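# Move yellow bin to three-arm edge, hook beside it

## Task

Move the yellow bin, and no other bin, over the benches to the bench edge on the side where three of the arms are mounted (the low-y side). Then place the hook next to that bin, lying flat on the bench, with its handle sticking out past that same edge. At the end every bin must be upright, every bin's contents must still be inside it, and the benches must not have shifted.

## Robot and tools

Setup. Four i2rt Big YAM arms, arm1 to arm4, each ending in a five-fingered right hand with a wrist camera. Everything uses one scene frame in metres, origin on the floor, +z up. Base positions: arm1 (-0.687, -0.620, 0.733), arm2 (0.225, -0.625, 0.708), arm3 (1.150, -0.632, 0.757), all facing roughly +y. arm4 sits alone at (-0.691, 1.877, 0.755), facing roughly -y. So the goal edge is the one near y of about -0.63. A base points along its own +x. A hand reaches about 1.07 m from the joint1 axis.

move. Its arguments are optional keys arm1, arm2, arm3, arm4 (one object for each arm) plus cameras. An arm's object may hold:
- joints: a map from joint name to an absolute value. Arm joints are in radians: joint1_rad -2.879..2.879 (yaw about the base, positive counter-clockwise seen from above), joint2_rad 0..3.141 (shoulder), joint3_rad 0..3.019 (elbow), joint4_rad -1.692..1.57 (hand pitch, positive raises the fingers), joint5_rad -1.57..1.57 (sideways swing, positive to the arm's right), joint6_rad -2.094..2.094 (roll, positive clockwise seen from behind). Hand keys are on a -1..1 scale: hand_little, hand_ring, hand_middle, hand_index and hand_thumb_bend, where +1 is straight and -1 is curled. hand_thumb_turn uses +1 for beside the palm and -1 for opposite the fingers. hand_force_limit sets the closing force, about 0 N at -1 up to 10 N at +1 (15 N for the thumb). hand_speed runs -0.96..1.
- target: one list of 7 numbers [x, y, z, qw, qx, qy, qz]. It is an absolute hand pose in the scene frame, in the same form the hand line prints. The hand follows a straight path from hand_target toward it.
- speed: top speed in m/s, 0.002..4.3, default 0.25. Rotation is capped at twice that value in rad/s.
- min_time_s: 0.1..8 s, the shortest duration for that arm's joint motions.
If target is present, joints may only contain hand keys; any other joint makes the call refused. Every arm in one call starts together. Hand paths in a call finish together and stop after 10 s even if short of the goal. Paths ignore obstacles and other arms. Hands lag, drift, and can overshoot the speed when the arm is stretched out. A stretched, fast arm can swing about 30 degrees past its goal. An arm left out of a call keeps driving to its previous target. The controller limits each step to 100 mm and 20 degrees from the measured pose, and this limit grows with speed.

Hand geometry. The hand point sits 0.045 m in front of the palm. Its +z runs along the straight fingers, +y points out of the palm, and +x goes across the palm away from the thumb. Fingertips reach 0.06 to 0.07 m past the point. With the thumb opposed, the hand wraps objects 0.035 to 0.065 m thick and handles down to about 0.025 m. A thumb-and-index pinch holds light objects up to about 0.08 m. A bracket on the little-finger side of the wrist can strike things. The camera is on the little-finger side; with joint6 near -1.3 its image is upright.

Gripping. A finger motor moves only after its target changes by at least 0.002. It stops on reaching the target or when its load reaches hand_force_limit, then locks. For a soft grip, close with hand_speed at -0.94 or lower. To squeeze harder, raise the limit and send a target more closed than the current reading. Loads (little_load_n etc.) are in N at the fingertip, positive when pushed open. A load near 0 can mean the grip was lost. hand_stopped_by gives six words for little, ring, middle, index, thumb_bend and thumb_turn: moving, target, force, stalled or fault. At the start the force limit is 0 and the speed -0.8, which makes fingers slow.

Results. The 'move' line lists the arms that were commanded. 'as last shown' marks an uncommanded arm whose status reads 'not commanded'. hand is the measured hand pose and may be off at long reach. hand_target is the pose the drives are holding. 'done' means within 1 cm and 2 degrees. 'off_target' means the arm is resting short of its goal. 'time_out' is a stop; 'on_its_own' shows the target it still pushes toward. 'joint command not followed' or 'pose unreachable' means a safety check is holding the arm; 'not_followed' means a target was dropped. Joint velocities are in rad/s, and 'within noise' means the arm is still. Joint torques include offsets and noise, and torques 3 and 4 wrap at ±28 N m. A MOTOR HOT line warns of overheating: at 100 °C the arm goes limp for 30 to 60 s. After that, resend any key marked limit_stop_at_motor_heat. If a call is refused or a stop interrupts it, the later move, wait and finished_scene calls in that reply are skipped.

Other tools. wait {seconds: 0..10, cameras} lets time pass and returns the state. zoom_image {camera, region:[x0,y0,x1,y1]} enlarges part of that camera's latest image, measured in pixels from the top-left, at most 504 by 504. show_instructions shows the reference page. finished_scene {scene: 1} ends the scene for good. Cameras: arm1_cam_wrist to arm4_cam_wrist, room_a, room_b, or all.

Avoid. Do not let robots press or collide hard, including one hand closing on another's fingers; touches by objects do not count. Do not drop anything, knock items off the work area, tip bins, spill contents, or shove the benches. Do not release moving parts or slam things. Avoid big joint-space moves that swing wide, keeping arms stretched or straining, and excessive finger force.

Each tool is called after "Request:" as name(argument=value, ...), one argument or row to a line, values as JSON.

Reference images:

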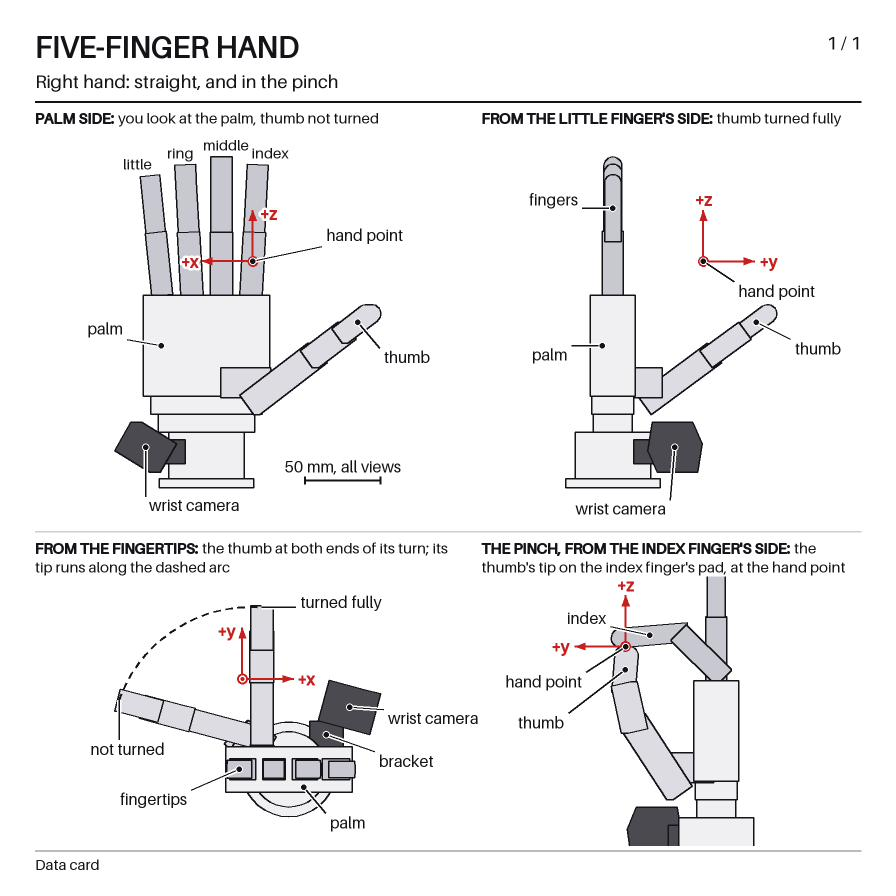

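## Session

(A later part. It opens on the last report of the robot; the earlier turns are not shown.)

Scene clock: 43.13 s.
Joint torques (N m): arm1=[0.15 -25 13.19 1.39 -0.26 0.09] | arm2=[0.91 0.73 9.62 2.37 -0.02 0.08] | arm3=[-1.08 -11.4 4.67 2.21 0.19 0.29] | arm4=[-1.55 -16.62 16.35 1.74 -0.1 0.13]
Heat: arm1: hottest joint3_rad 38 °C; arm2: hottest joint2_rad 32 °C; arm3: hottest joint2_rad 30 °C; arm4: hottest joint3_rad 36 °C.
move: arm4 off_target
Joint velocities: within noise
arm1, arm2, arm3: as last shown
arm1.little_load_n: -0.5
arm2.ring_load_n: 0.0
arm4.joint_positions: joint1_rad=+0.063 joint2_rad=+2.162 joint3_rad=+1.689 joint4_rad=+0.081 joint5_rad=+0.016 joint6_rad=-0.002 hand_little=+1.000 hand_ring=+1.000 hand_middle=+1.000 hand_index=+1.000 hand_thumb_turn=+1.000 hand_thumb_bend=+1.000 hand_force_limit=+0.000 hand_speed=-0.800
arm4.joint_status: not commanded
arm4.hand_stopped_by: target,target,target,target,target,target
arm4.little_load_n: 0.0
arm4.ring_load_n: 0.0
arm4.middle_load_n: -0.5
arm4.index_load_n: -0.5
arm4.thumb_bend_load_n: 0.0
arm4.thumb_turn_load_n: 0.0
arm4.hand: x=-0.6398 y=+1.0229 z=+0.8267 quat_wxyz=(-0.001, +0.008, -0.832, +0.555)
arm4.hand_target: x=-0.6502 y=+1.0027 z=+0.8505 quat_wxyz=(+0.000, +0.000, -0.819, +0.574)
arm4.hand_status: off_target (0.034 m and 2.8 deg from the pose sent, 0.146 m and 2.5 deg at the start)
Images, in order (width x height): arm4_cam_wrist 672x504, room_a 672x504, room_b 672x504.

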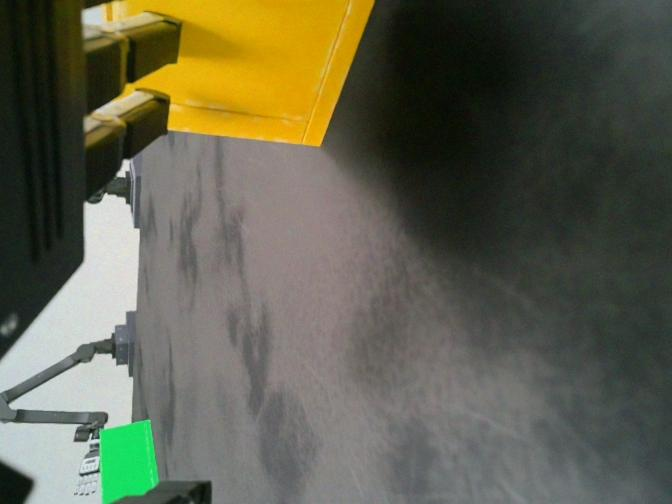

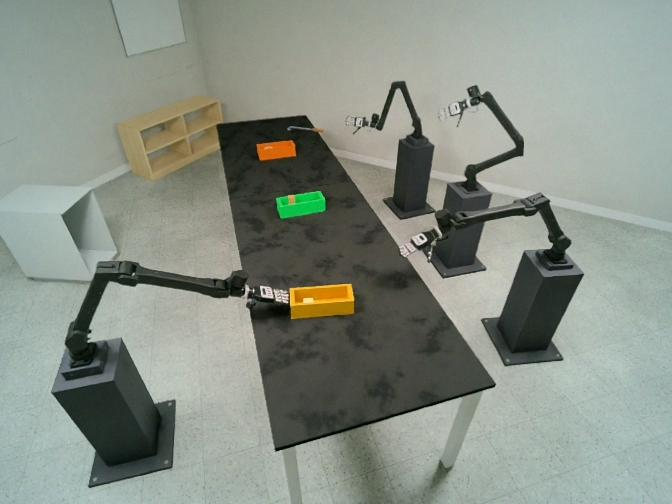

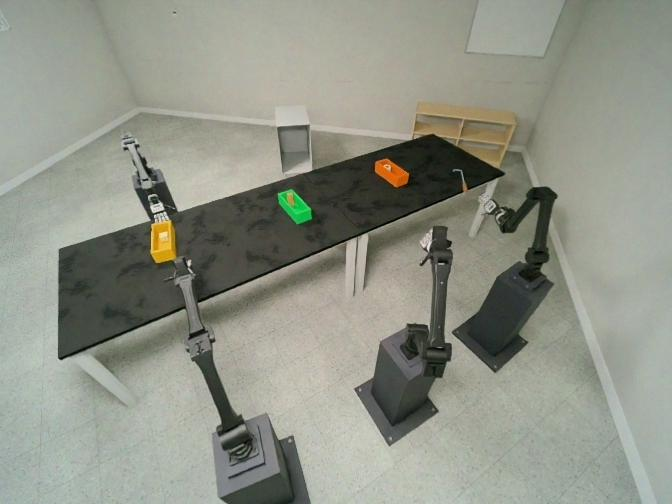

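Request:
move(
  arm4={"target": [-0.665, 1.025, 0.855, -0.0280, 0.0401, -0.8182, 0.5729], "speed": 0.12, "joints": {"hand_middle": 0.2, "hand_ring": 0.2}},
  cameras=["arm4_cam_wrist"],
)

Request:
move(
  arm4={"target": [-0.668, 0.93, 0.86, -0.0280, 0.0401, -0.8182, 0.5729], "speed": 0.12},
  cameras=["arm4_cam_wrist", "room_a", "room_b"],
)

Request:
zoom_image(
  camera="room_a",
  region=[130, 210, 370, 390],
)

Request:
zoom_image(
  camera="room_b",
  region=[90, 130, 270, 320],
)

Scene clock: 48.43 s.
Joint torques (N m): arm1=[0.21 -25.05 13.22 1.37 -0.25 0.09] | arm2=[0.73 0.67 9.65 2.39 -0.01 0.08] | arm3=[-1.08 -11.4 4.67 2.22 0.2 0.29] | arm4=[-0.5 -20.19 9.33 2.41 -0.16 -0.07]
Heat: arm1: hottest joint3_rad 39 °C; arm2: hottest joint2_rad 32 °C; arm3: hottest joint2_rad 30 °C; arm4: hottest joint3_rad 37 °C.
move: arm4 off_target
Joint velocities: within noise
arm1, arm3: as last shown
arm1.little_load_n: 0.0
arm1.ring_load_n: -0.5
arm2.joint_positions: joint1_rad=-0.592 joint2_rad=+0.624 joint3_rad=+1.412 joint4_rad=-1.276 joint5_rad=-0.013 joint6_rad=-0.935 hand_little=+1.000 hand_ring=+1.000 hand_middle=+1.000 hand_index=+1.000 hand_thumb_turn=+1.000 hand_thumb_bend=+1.000 hand_force_limit=+0.000 hand_speed=-0.800
arm2.joint_status: not commanded
arm2.hand_stopped_by: target,target,target,target,target,target
arm2.little_load_n: 0.0
arm2.ring_load_n: 0.0
arm2.middle_load_n: 0.0
arm2.index_load_n: 0.0
arm2.thumb_bend_load_n: 0.0
arm2.thumb_turn_load_n: 0.0
arm2.hand: x=+0.3799 y=-0.4565 z=+1.2087 quat_wxyz=(-0.374, +0.843, +0.138, +0.361)
arm2.hand_target: x=+0.3791 y=-0.4575 z=+1.2171 quat_wxyz=(-0.380, +0.838, +0.137, +0.367)
arm2.hand_status: not commanded
arm4.joint_positions: joint1_rad=+0.013 joint2_rad=+2.161 joint3_rad=+1.689 joint4_rad=+0.081 joint5_rad=-0.116 joint6_rad=-0.031 hand_little=+1.000 hand_ring=+0.200 hand_middle=+0.200 hand_index=+1.000 hand_thumb_turn=+1.000 hand_thumb_bend=+1.000 hand_force_limit=+0.000 hand_speed=-0.800
arm4.joint_status: all done
arm4.hand_stopped_by: target,target,target,target,target,target
arm4.little_load_n: 0.0
arm4.ring_load_n: 0.0
arm4.middle_load_n: 0.0
arm4.index_load_n: 0.0
arm4.thumb_bend_load_n: 0.0
arm4.thumb_turn_load_n: 0.0
arm4.hand: x=-0.6588 y=+1.0259 z=+0.8285 quat_wxyz=(-0.034, +0.036, -0.830, +0.555)
arm4.hand_target: x=-0.6650 y=+1.0249 z=+0.8547 quat_wxyz=(-0.028, +0.040, -0.818, +0.573)
arm4.hand_status: off_target (0.027 m and 2.6 deg from the pose sent, 0.038 m and 5.5 deg at the start)
Images, in order (width x height): arm4_cam_wrist 672x504.

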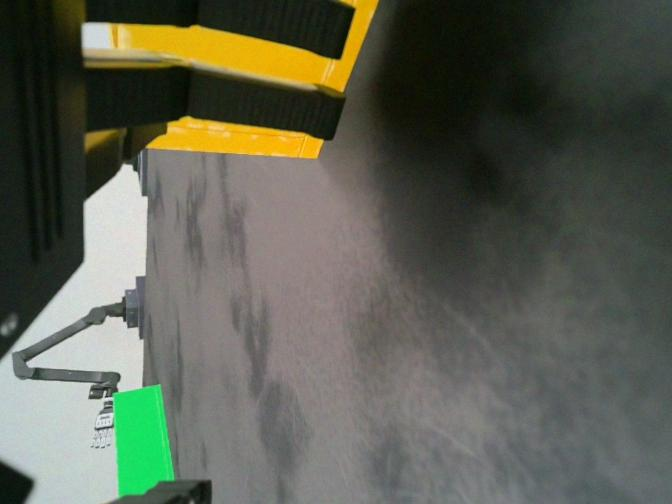

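Scene clock: 50.03 s.
Joint torques (N m): arm1=[0.21 -25 13.18 1.39 -0.26 0.09] | arm2=[0.85 0.62 9.61 2.35 -0.01 0.09] | arm3=[-1.08 -11.4 4.67 2.21 0.19 0.29] | arm4=[-0.62 -18.96 17.02 1.7 -0.18 -0.06]
Heat: arm1: hottest joint3_rad 40 °C; arm2: hottest joint2_rad 32 °C; arm3: hottest joint2_rad 31 °C; arm4: hottest joint3_rad 38 °C.
move: arm4 off_target
Joint velocities: within noise
arm1, arm2, arm3: as last shown
arm1.ring_load_n: 0.0
arm4.joint_positions: joint1_rad=+0.013 joint2_rad=+2.365 joint3_rad=+2.099 joint4_rad=-0.117 joint5_rad=-0.116 joint6_rad=-0.032 hand_little=+1.000 hand_ring=+0.200 hand_middle=+0.200 hand_index=+1.000 hand_thumb_turn=+1.000 hand_thumb_bend=+1.000 hand_force_limit=+0.000 hand_speed=-0.800
arm4.joint_status: not commanded
arm4.hand_stopped_by: target,target,target,target,target,target
arm4.little_load_n: 0.0
arm4.ring_load_n: 0.0
arm4.middle_load_n: 0.0
arm4.index_load_n: 0.0
arm4.thumb_bend_load_n: 0.0
arm4.thumb_turn_load_n: 0.0
arm4.hand: x=-0.6605 y=+0.9459 z=+0.8433 quat_wxyz=(-0.034, +0.037, -0.828, +0.558)
arm4.hand_target: x=-0.6682 y=+0.9320 z=+0.8605 quat_wxyz=(-0.028, +0.040, -0.818, +0.574)
arm4.hand_status: off_target (0.024 m and 2.2 deg from the pose sent, 0.101 m and 2.6 deg at the start)
Images, in order (width x height): arm4_cam_wrist 672x504, room_a 672x504, room_b 672x504.

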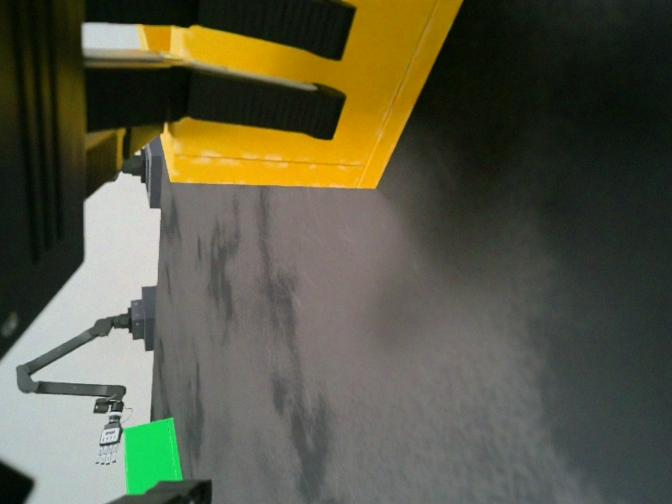

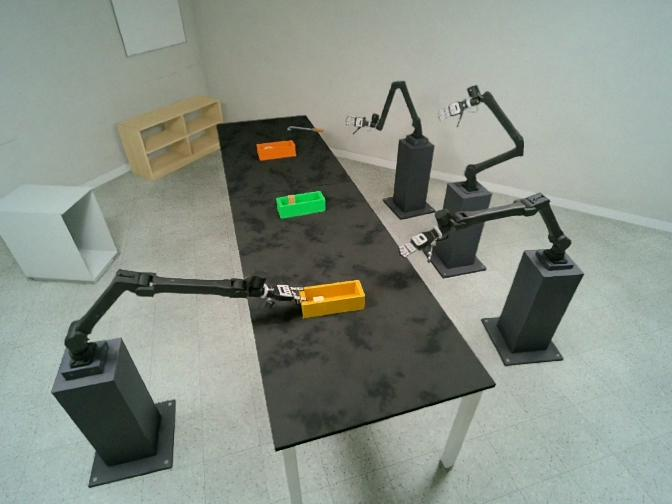

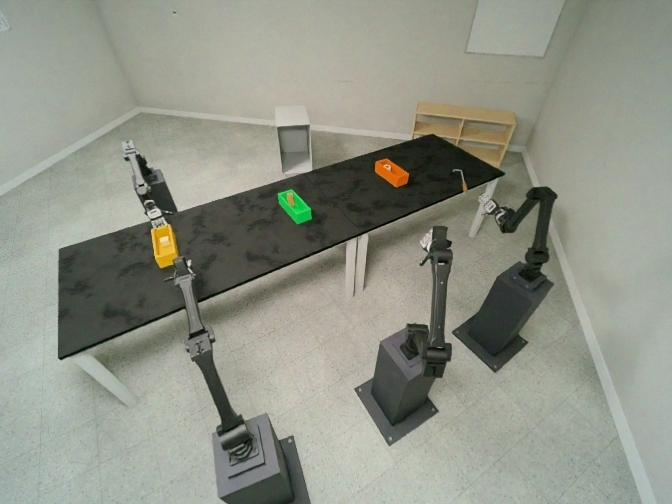

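Scaled by 2.100 from the camera's image (finer frame: 960x720).

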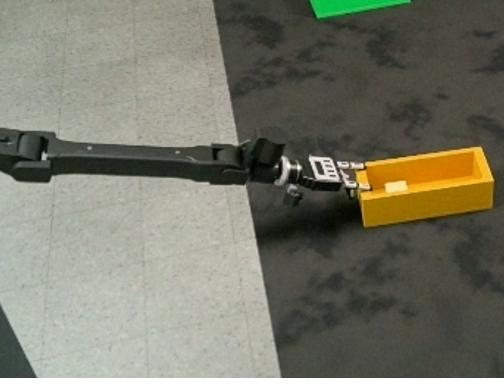

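Scaled by 2.653 from the camera's image (finer frame: 960x720).

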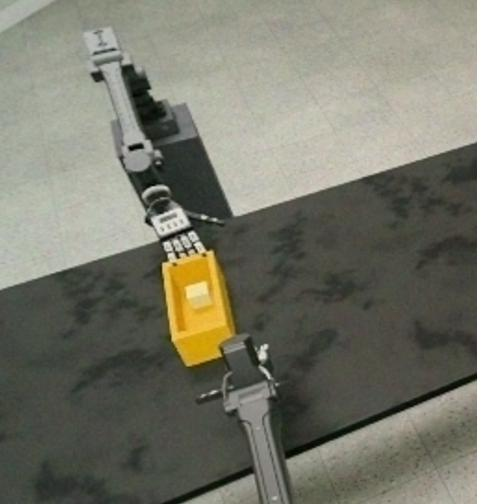

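Request:
move(
  arm4={"target": [-0.672, 0.865, 0.838, -0.0307, 0.0379, -0.7718, 0.6343], "speed": 0.12},
  cameras=["arm4_cam_wrist", "room_a", "room_b"],
)

Request:
zoom_image(
  camera="room_a",
  region=[180, 210, 420, 390],
)

Request:
zoom_image(
  camera="room_b",
  region=[90, 130, 270, 320],
)

Scene clock: 52.10 s.
Joint torques (N m): arm1=[0.15 -25 13.2 1.39 -0.25 0.1] | arm2=[0.67 0.62 9.61 2.36 -0.01 0.09] | arm3=[-1.08 -11.4 4.67 2.22 0.19 0.29] | arm4=[-1.08 -20.25 16.81 1.54 -0.15 0.13]
Heat: arm1: hottest joint3_rad 41 °C; arm2: hottest joint2_rad 32 °C; arm3: hottest joint2_rad 31 °C; arm4: hottest joint3_rad 38 °C.
move: arm4 off_target
Joint velocities: within noise
arm1, arm2: as last shown
arm1.thumb_turn_load_n: -0.5
arm3.joint_positions: joint1_rad=-0.543 joint2_rad=+2.017 joint3_rad=+0.725 joint4_rad=+1.538 joint5_rad=-0.430 joint6_rad=-1.187 hand_little=+1.000 hand_ring=+1.000 hand_middle=+1.000 hand_index=+1.000 hand_thumb_turn=+1.000 hand_thumb_bend=+1.000 hand_force_limit=+0.000 hand_speed=-0.800
arm3.joint_status: not commanded
arm3.hand_stopped_by: target,target,target,target,target,target
arm3.little_load_n: 0.0
arm3.ring_load_n: 0.0
arm3.middle_load_n: 0.0
arm3.index_load_n: 0.0
arm3.thumb_bend_load_n: 0.0
arm3.thumb_turn_load_n: 0.0
arm3.hand: x=+1.4010 y=-0.0587 z=+0.8495 quat_wxyz=(-0.619, +0.504, +0.364, +0.480)
arm3.hand_target: x=+1.3999 y=-0.0501 z=+0.8604 quat_wxyz=(-0.629, +0.492, +0.358, +0.483)
arm3.hand_status: not commanded
arm4.joint_positions: joint1_rad=+0.013 joint2_rad=+2.598 joint3_rad=+2.407 joint4_rad=-0.022 joint5_rad=-0.126 joint6_rad=-0.032 hand_little=+1.000 hand_ring=+0.200 hand_middle=+0.200 hand_index=+1.000 hand_thumb_turn=+1.000 hand_thumb_bend=+1.000 hand_force_limit=+0.000 hand_speed=-0.800
arm4.joint_status: not commanded
arm4.hand_stopped_by: target,target,target,target,target,target
arm4.little_load_n: 0.0
arm4.ring_load_n: -1.0
arm4.middle_load_n: 0.0
arm4.index_load_n: 0.0
arm4.thumb_bend_load_n: 0.0
arm4.thumb_turn_load_n: 0.0
arm4.hand: x=-0.6605 y=+0.8754 z=+0.8313 quat_wxyz=(-0.033, +0.043, -0.778, +0.626)
arm4.hand_target: x=-0.6719 y=+0.8669 z=+0.8382 quat_wxyz=(-0.030, +0.038, -0.771, +0.635)
arm4.hand_status: off_target (0.017 m and 1.3 deg from the pose sent, 0.082 m and 10.9 deg at the start)
Images, in order (width x height): arm4_cam_wrist 672x504, room_a 672x504, room_b 672x504.

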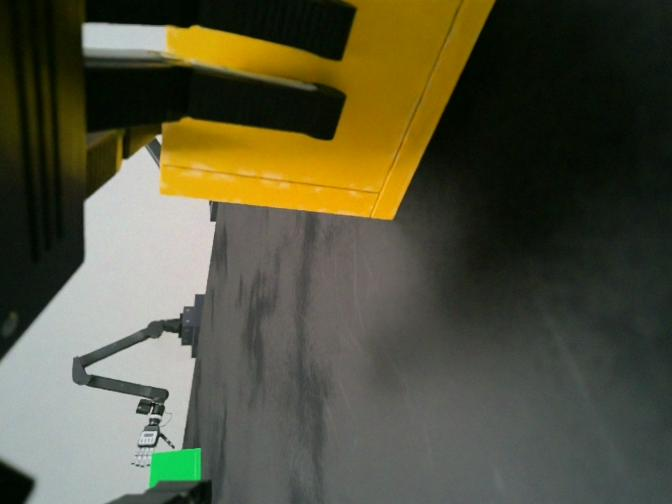

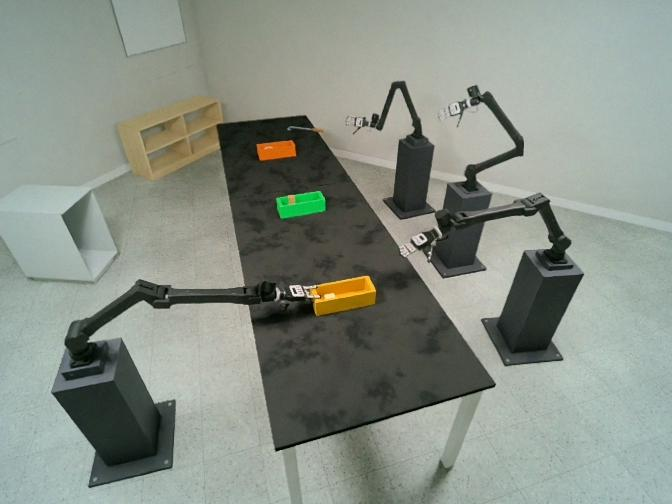

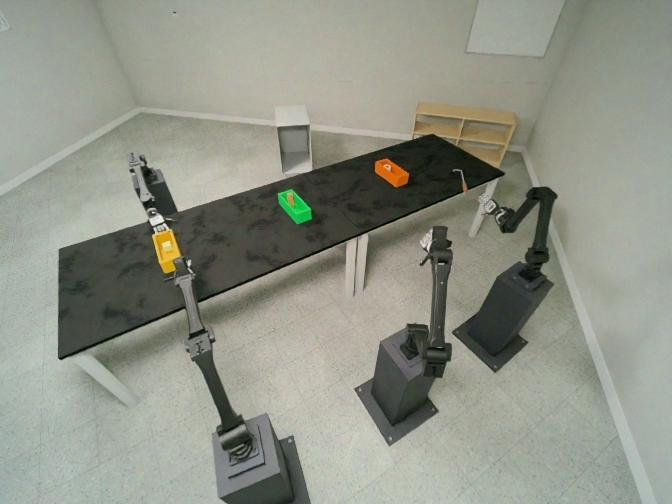

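Scaled by 2.100 from the camera's image (finer frame: 960x720).

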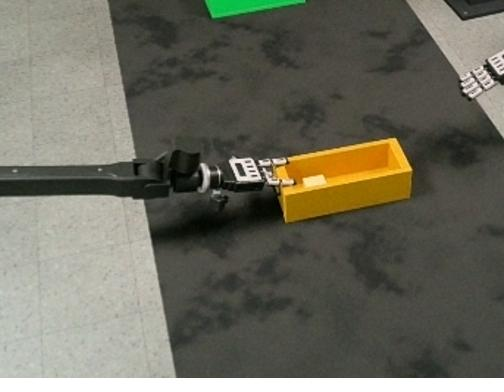

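Scaled by 2.653 from the camera's image (finer frame: 960x720).

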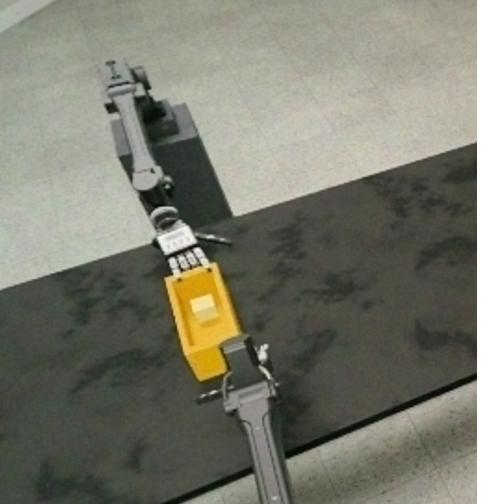

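Request:
move(
  arm4={"target": [-0.678, 0.83, 0.822, -0.0314, 0.0374, -0.7624, 0.6453], "speed": 0.1},
  cameras=["arm4_cam_wrist", "room_a", "room_b"],
)

Request:
zoom_image(
  camera="room_a",
  region=[180, 210, 420, 390],
)

Scene clock: 54.03 s.
Joint torques (N m): arm1=[0.21 -25 13.19 1.37 -0.26 0.09] | arm2=[0.79 0.62 9.61 2.35 -0.02 0.08] | arm3=[-1.08 -11.4 4.67 2.22 0.19 0.29] | arm4=[-0.56 -20.48 16.54 1.55 -0.02 0.21]
Heat: arm1: hottest joint3_rad 41 °C; arm2: hottest joint2_rad 32 °C; arm3: hottest joint2_rad 31 °C; arm4: hottest joint3_rad 39 °C.
move: arm4 off_target
Joint velocities: within noise
arm1.joint_positions: joint1_rad=+0.129 joint2_rad=+2.201 joint3_rad=+2.191 joint4_rad=-0.352 joint5_rad=-0.037 joint6_rad=-0.020 hand_little=+1.000 hand_ring=+1.000 hand_middle=+1.000 hand_index=+1.000 hand_thumb_turn=+1.000 hand_thumb_bend=+1.000 hand_force_limit=+0.000 hand_speed=-0.800
arm1.joint_status: not commanded
arm1.hand_stopped_by: target,target,target,target,target,target
arm1.little_load_n: 0.0
arm1.ring_load_n: -0.5
arm1.middle_load_n: 0.0
arm1.index_load_n: 0.0
arm1.thumb_bend_load_n: 0.0
arm1.thumb_turn_load_n: 0.0
arm1.hand: x=-0.6738 y=+0.2913 z=+0.9730 quat_wxyz=(-0.568, +0.823, -0.003, +0.007)
arm1.hand_target: x=-0.6872 y=+0.2990 z=+0.9801 quat_wxyz=(-0.574, +0.819, +0.000, +0.000)
arm1.hand_status: not commanded
arm2, arm3: as last shown
arm2.thumb_turn_load_n: -0.5
arm4.joint_positions: joint1_rad=+0.009 joint2_rad=+2.867 joint3_rad=+2.875 joint4_rad=-0.139 joint5_rad=-0.116 joint6_rad=-0.030 hand_little=+1.000 hand_ring=+0.200 hand_middle=+0.200 hand_index=+1.000 hand_thumb_turn=+1.000 hand_thumb_bend=+1.000 hand_force_limit=+0.000 hand_speed=-0.800
arm4.joint_status: not commanded
arm4.hand_stopped_by: target,target,target,target,target,target
arm4.little_load_n: -0.5
arm4.ring_load_n: 0.0
arm4.middle_load_n: -1.5
arm4.index_load_n: 0.0
arm4.thumb_bend_load_n: 0.0
arm4.thumb_turn_load_n: 0.0
arm4.hand: x=-0.6672 y=+0.8356 z=+0.8266 quat_wxyz=(-0.025, +0.040, -0.752, +0.658)
arm4.hand_target: x=-0.6782 y=+0.8336 z=+0.8221 quat_wxyz=(-0.024, +0.031, -0.750, +0.661)
arm4.hand_status: off_target (0.013 m and 2.0 deg from the pose sent, 0.049 m and 2.9 deg at the start; a joint's target at an end of its range on 16 of 41 steps)
Images, in order (width x height): arm4_cam_wrist 672x504, room_a 672x504, room_b 672x504.

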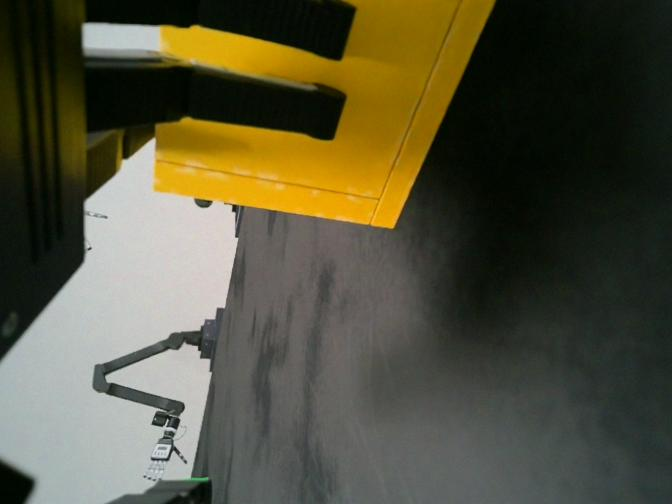

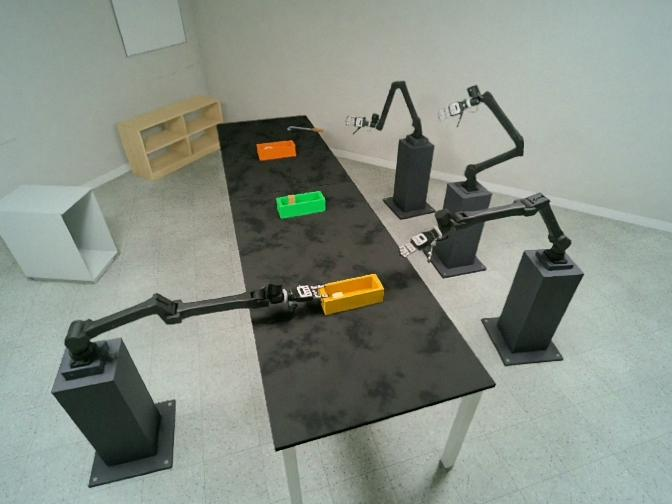

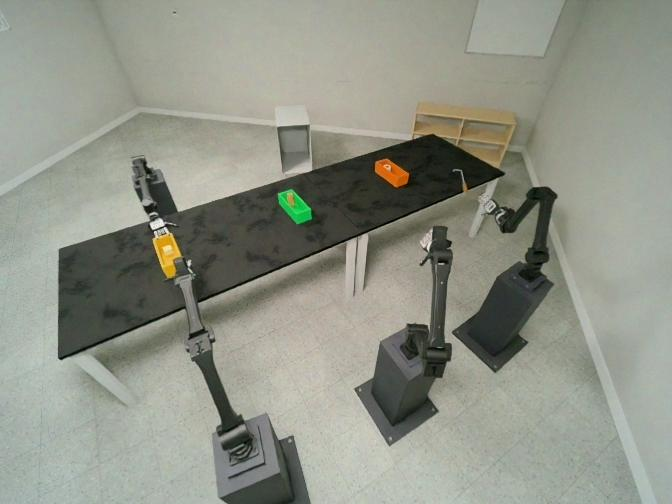

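Scaled by 2.100 from the camera's image (finer frame: 960x720).

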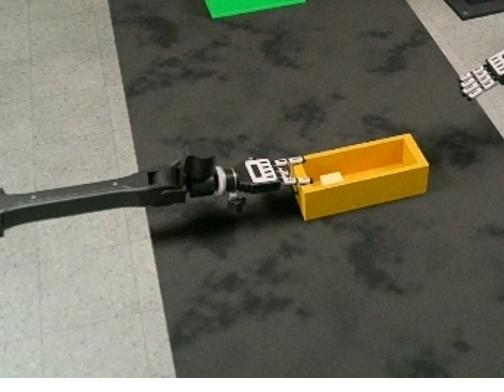

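Request:
move(
  arm4={"target": [-0.66, 1.0, 0.93, 0, 0, -0.8192, 0.5736], "speed": 0.3, "joints": {"hand_middle": 1.0, "hand_ring": 1.0}},
  arm1={"target": [-0.69, 0.33, 1.02, 0.5736, -0.8192, 0, 0], "speed": 0.2},
  cameras=["arm1_cam_wrist", "arm4_cam_wrist", "room_a"],
)

Request:
zoom_image(
  camera="room_a",
  region=[260, 210, 500, 390],
)

Scene clock: 57.27 s.
Joint torques (N m): arm1=[0.21 -25.7 13.18 1.39 -0.09 0.09] | arm2=[0.67 0.62 9.69 2.37 -0.01 0.09] | arm3=[-1.08 -11.4 4.68 2.22 0.19 0.28] | arm4=[0.56 -18.08 10.8 2.51 -0.04 0.23]
Heat: arm1: hottest joint3_rad 42 °C; arm2: hottest joint2_rad 32 °C; arm3: hottest joint2_rad 31 °C; arm4: hottest joint3_rad 39 °C.
move: arm1 off_target; arm4 done
Joint velocities: within noise
arm1.joint_positions: joint1_rad=+0.134 joint2_rad=+2.374 joint3_rad=+2.632 joint4_rad=-0.607 joint5_rad=-0.037 joint6_rad=-0.017 hand_little=+1.000 hand_ring=+1.000 hand_middle=+1.000 hand_index=+1.000 hand_thumb_turn=+1.000 hand_thumb_bend=+1.000 hand_force_limit=+0.000 hand_speed=-0.800
arm1.joint_status: not commanded
arm1.hand_stopped_by: target,target,target,target,target,target
arm1.little_load_n: 0.0
arm1.ring_load_n: 0.0
arm1.middle_load_n: 0.0
arm1.index_load_n: 0.0
arm1.thumb_bend_load_n: 0.0
arm1.thumb_turn_load_n: 0.0
arm1.hand: x=-0.6766 y=+0.3225 z=+1.0252 quat_wxyz=(-0.573, +0.820, -0.003, +0.005)
arm1.hand_target: x=-0.6901 y=+0.3289 z=+1.0199 quat_wxyz=(-0.575, +0.819, +0.000, +0.000)
arm1.hand_status: off_target (0.016 m and 0.7 deg from the pose sent, 0.063 m and 1.2 deg at the start)
arm2, arm3: as last shown
arm2.little_load_n: -0.5
arm2.thumb_turn_load_n: 0.0
arm4.joint_positions: joint1_rad=+0.027 joint2_rad=+2.109 joint3_rad=+1.863 joint4_rad=-0.111 joint5_rad=-0.001 joint6_rad=-0.012 hand_little=+1.000 hand_ring=+1.000 hand_middle=+1.000 hand_index=+1.000 hand_thumb_turn=+1.000 hand_thumb_bend=+1.000 hand_force_limit=+0.000 hand_speed=-0.800
arm4.joint_status: all done
arm4.hand_stopped_by: target,target,target,target,target,target
arm4.little_load_n: 0.0
arm4.ring_load_n: 0.0
arm4.middle_load_n: 0.0
arm4.index_load_n: -0.5
arm4.thumb_bend_load_n: 0.0
arm4.thumb_turn_load_n: 0.0
arm4.hand: x=-0.6688 y=+1.0011 z=+0.9289 quat_wxyz=(+0.005, +0.002, -0.822, +0.569)
arm4.hand_target: x=-0.6600 y=+1.0000 z=+0.9302 quat_wxyz=(+0.000, +0.000, -0.819, +0.574)
arm4.hand_status: done (0.009 m and 0.9 deg from the pose sent, 0.194 m and 13.5 deg at the start)
Images, in order (width x height): arm1_cam_wrist 672x504, arm4_cam_wrist 672x504, room_a 672x504.

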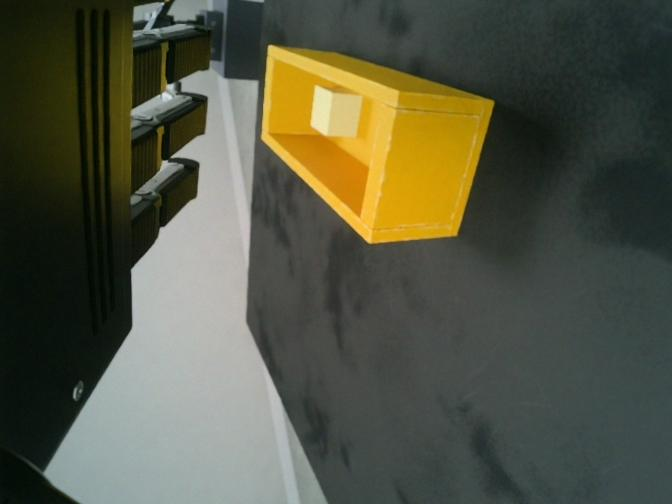

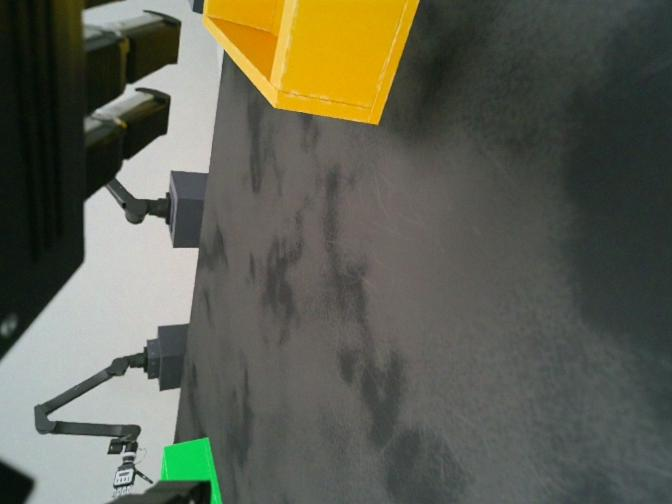

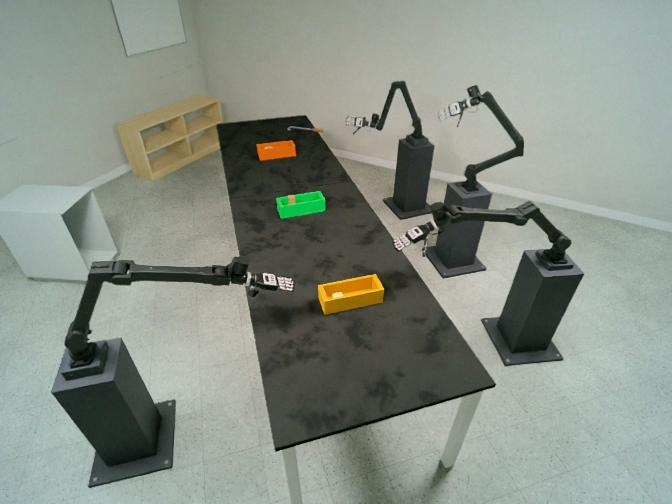

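Scaled by 2.100 from the camera's image (finer frame: 960x720).

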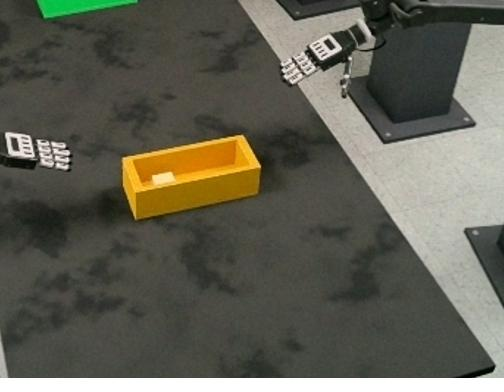

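Request:
zoom_image(
  camera="arm1_cam_wrist",
  region=[240, 20, 520, 260],
)

Request:
zoom_image(
  camera="arm4_cam_wrist",
  region=[190, 0, 440, 180],
)

Scaled by 1.800 from the camera's image (finer frame: 960x720).

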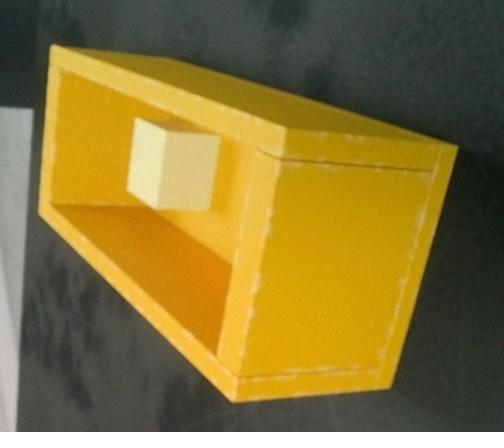

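Scaled by 2.016 from the camera's image (finer frame: 960x720).

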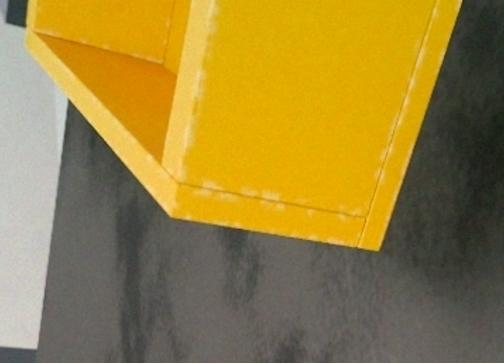

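Request:
move(
  arm1={"target": [-0.70, 0.40, 0.93, 0.6428, -0.766, 0, 0], "speed": 0.2},
  arm4={"target": [-0.66, 1.25, 1.15, 0.312, 0.450, -0.742, 0.387], "speed": 0.3},
  cameras=["arm1_cam_wrist", "arm4_cam_wrist", "room_a", "room_b"],
)

Request:
zoom_image(
  camera="room_a",
  region=[260, 210, 500, 390],
)

Request:
zoom_image(
  camera="room_b",
  region=[90, 180, 270, 360],
)

Scene clock: 64.13 s.
Joint torques (N m): arm1=[0.21 -27.52 13.44 1.7 -0.02 0.1] | arm2=[0.97 0.79 9.65 2.36 -0.03 0.08] | arm3=[-1.08 -11.4 4.66 2.22 0.19 0.29] | arm4=[0.26 -11.87 10.56 1.65 0.12 -0.08]
Heat: arm1: hottest joint3_rad 41 °C; arm2: hottest joint2_rad 32 °C; arm3: hottest joint2_rad 31 °C; arm4: hottest joint3_rad 39 °C.
move: arm1 off_target; arm4 done
Joint velocities: within noise
arm1.joint_positions: joint1_rad=+0.148 joint2_rad=+2.581 joint3_rad=+2.683 joint4_rad=-0.280 joint5_rad=-0.025 joint6_rad=-0.009 hand_little=+1.000 hand_ring=+1.000 hand_middle=+1.000 hand_index=+1.000 hand_thumb_turn=+1.000 hand_thumb_bend=+1.000 hand_force_limit=+0.000 hand_speed=-0.800
arm1.joint_status: not commanded
arm1.hand_stopped_by: target,target,target,target,target,target
arm1.little_load_n: -0.5
arm1.ring_load_n: 0.0
arm1.middle_load_n: 0.0
arm1.index_load_n: 0.0
arm1.thumb_bend_load_n: 0.0
arm1.thumb_turn_load_n: 0.0
arm1.hand: x=-0.6849 y=+0.3925 z=+0.9378 quat_wxyz=(-0.641, +0.768, -0.002, +0.006)
arm1.hand_target: x=-0.7000 y=+0.3980 z=+0.9299 quat_wxyz=(-0.644, +0.765, +0.000, +0.000)
arm1.hand_status: off_target (0.019 m and 0.8 deg from the pose sent, 0.125 m and 10.1 deg at the start)
arm2, arm3: as last shown
arm2.little_load_n: 0.0
arm2.ring_load_n: -0.5
arm2.middle_load_n: -0.5
arm4.joint_positions: joint1_rad=+0.221 joint2_rad=+1.502 joint3_rad=+1.666 joint4_rad=-0.713 joint5_rad=+0.280 joint6_rad=-1.041 hand_little=+1.000 hand_ring=+1.000 hand_middle=+1.000 hand_index=+1.000 hand_thumb_turn=+1.000 hand_thumb_bend=+1.000 hand_force_limit=+0.000 hand_speed=-0.800
arm4.joint_status: not commanded
arm4.hand_stopped_by: target,target,target,target,target,target
arm4.little_load_n: 0.0
arm4.ring_load_n: 0.0
arm4.middle_load_n: 0.0
arm4.index_load_n: 0.0
arm4.thumb_bend_load_n: 0.0
arm4.thumb_turn_load_n: 0.0
arm4.hand: x=-0.6635 y=+1.2453 z=+1.1480 quat_wxyz=(+0.311, +0.442, -0.746, +0.389)
arm4.hand_target: x=-0.6600 y=+1.2499 z=+1.1499 quat_wxyz=(+0.312, +0.450, -0.742, +0.387)
arm4.hand_status: done (0.006 m and 1.1 deg from the pose sent, 0.333 m and 67.2 deg at the start)
Images, in order (width x height): arm1_cam_wrist 672x504, arm4_cam_wrist 672x504, room_a 672x504, room_b 672x504.

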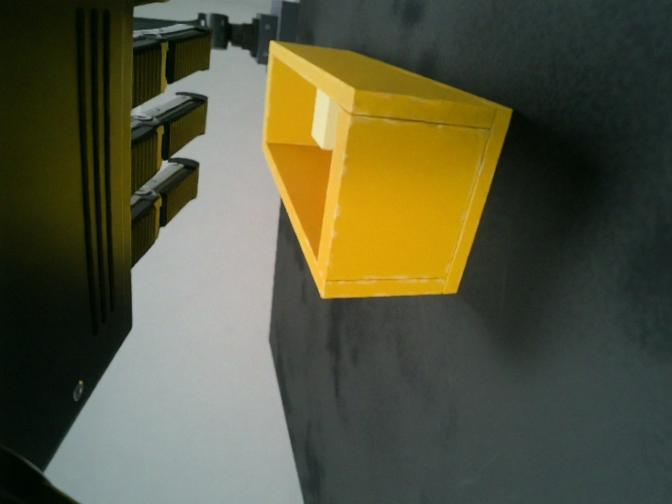

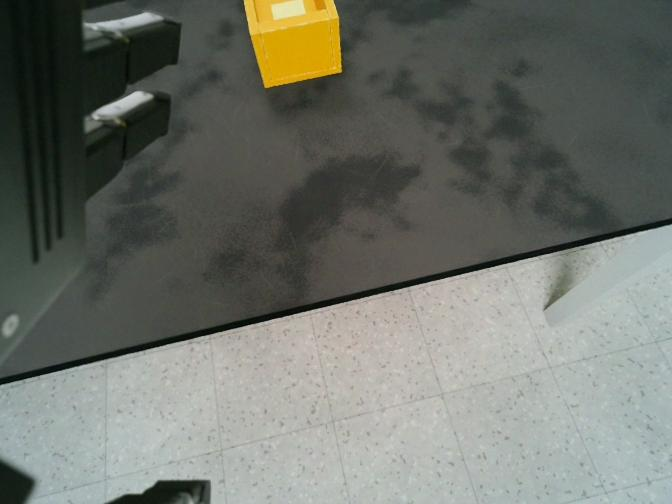

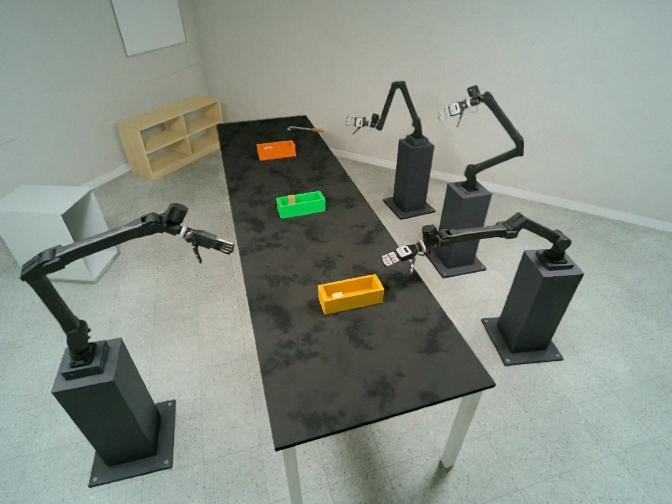

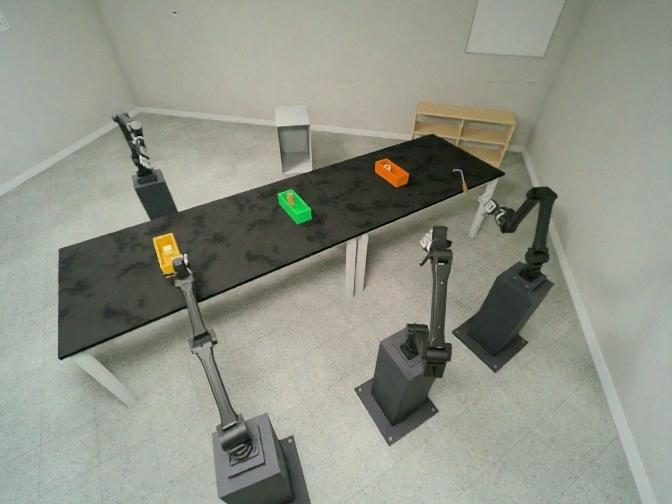

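Scaled by 2.100 from the camera's image (finer frame: 960x720).

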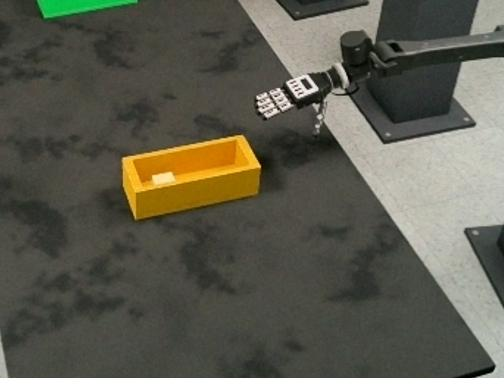

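Scaled by 2.800 from the camera's image (finer frame: 960x720).

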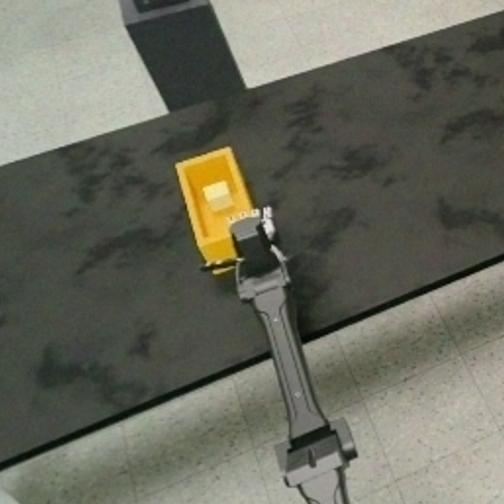

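Request:
move(
  arm3={"target": [1.44, 0.20, 0.93, 0.6276, -0.7478, -0.1658, 0.1391], "speed": 0.25, "joints": {"hand_thumb_turn": -1.0, "hand_little": 0.15, "hand_ring": 0.15, "hand_middle": 0.15, "hand_index": 0.15}},
  arm1={"target": [-0.69, 0.10, 1.05, 0.5736, -0.8192, 0, 0], "speed": 0.25},
  cameras=["arm3_cam_wrist", "room_a", "room_b"],
)

Request:
zoom_image(
  camera="room_b",
  region=[400, 120, 600, 270],
)

Request:
zoom_image(
  camera="room_a",
  region=[240, 80, 460, 240],
)

Scene clock: 73.00 s.
Joint torques (N m): arm1=[-2.08 -18.78 9.2 1.4 -0.26 -0.07] | arm2=[0.67 0.79 9.63 2.39 -0.01 0.08] | arm3=[-2.14 -20.01 11.77 1.22 -0.26 0.3] | arm4=[0.5 -11.58 10.48 1.69 0.11 -0.09]
Heat: arm1: hottest joint3_rad 40 °C; arm2: hottest joint2_rad 32 °C; arm3: hottest joint2_rad 32 °C; arm4: hottest joint3_rad 39 °C.
move: arm1 off_target; arm3 off_target
Joint velocities: within noise
arm1.joint_positions: joint1_rad=+0.148 joint2_rad=+1.626 joint3_rad=+1.522 joint4_rad=-0.236 joint5_rad=-0.046 joint6_rad=-0.009 hand_little=+1.000 hand_ring=+1.000 hand_middle=+1.000 hand_index=+1.000 hand_thumb_turn=+1.000 hand_thumb_bend=+1.000 hand_force_limit=+0.000 hand_speed=-0.800
arm1.joint_status: not commanded
arm1.hand_stopped_by: target,target,target,target,target,target
arm1.little_load_n: 0.0
arm1.ring_load_n: -0.5
arm1.middle_load_n: 0.0
arm1.index_load_n: 0.0
arm1.thumb_bend_load_n: 0.0
arm1.thumb_turn_load_n: 0.0
arm1.hand: x=-0.7000 y=+0.1034 z=+1.0512 quat_wxyz=(-0.577, +0.817, +0.002, -0.004)
arm1.hand_target: x=-0.6901 y=+0.1001 z=+1.0500 quat_wxyz=(-0.574, +0.819, +0.000, +0.000)
arm1.hand_status: off_target (0.011 m and 0.7 deg from the pose sent, 0.313 m and 9.7 deg at the start)
arm2, arm4: as last shown
arm2.ring_load_n: 0.0
arm2.middle_load_n: 0.0
arm3.joint_positions: joint1_rad=-0.580 joint2_rad=+2.349 joint3_rad=+2.150 joint4_rad=-0.140 joint5_rad=-0.930 joint6_rad=-0.269 hand_little=+0.150 hand_ring=+0.150 hand_middle=+0.150 hand_index=+0.150 hand_thumb_turn=-1.000 hand_thumb_bend=+1.000 hand_force_limit=+0.000 hand_speed=-0.800
arm3.joint_status: all done
arm3.hand_stopped_by: target,target,target,target,target,target
arm3.little_load_n: 0.0
arm3.ring_load_n: 0.0
arm3.middle_load_n: -0.5
arm3.index_load_n: 0.0
arm3.thumb_bend_load_n: 0.0
arm3.thumb_turn_load_n: 0.0
arm3.hand: x=+1.4293 y=+0.1939 z=+0.9146 quat_wxyz=(-0.620, +0.753, +0.167, -0.144)
arm3.hand_target: x=+1.4397 y=+0.1990 z=+0.9302 quat_wxyz=(-0.628, +0.748, +0.166, -0.138)
arm3.hand_status: off_target (0.020 m and 1.2 deg from the pose sent, 0.274 m and 81.2 deg at the start)
arm4.joint_positions: joint1_rad=+0.221 joint2_rad=+1.502 joint3_rad=+1.666 joint4_rad=-0.713 joint5_rad=+0.280 joint6_rad=-1.042 hand_little=+1.000 hand_ring=+1.000 hand_middle=+1.000 hand_index=+1.000 hand_thumb_turn=+1.000 hand_thumb_bend=+1.000 hand_force_limit=+0.000 hand_speed=-0.800
Images, in order (width x height): arm3_cam_wrist 672x504, room_a 672x504, room_b 672x504.

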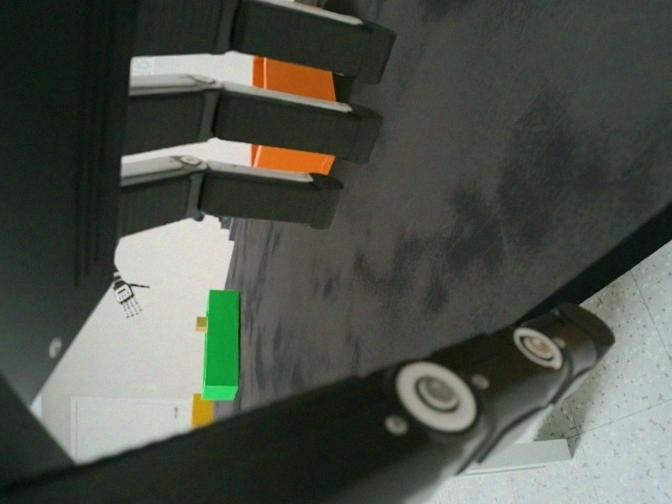

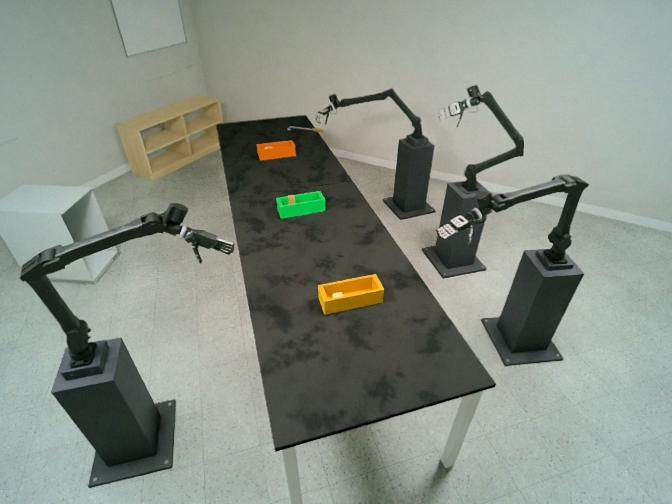

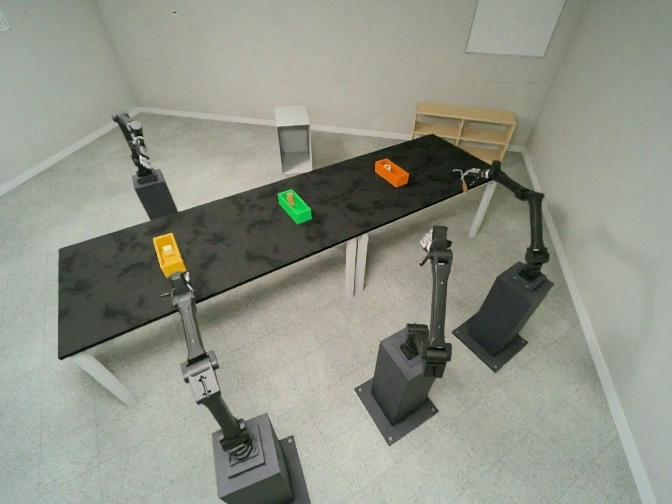

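Scaled by 2.520 from the camera's image (finer frame: 960x720).

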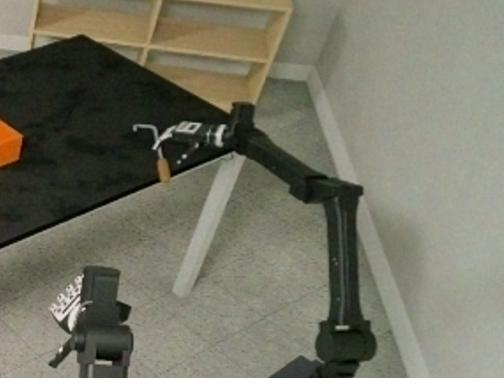

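Scaled by 2.291 from the camera's image (finer frame: 960x720).

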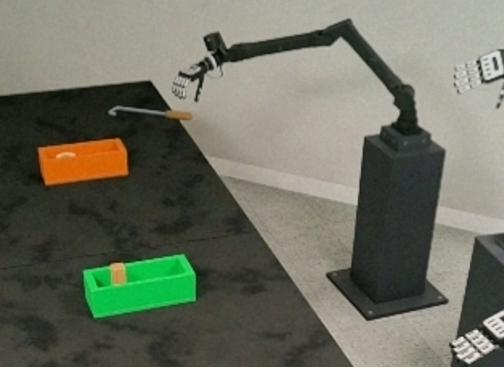

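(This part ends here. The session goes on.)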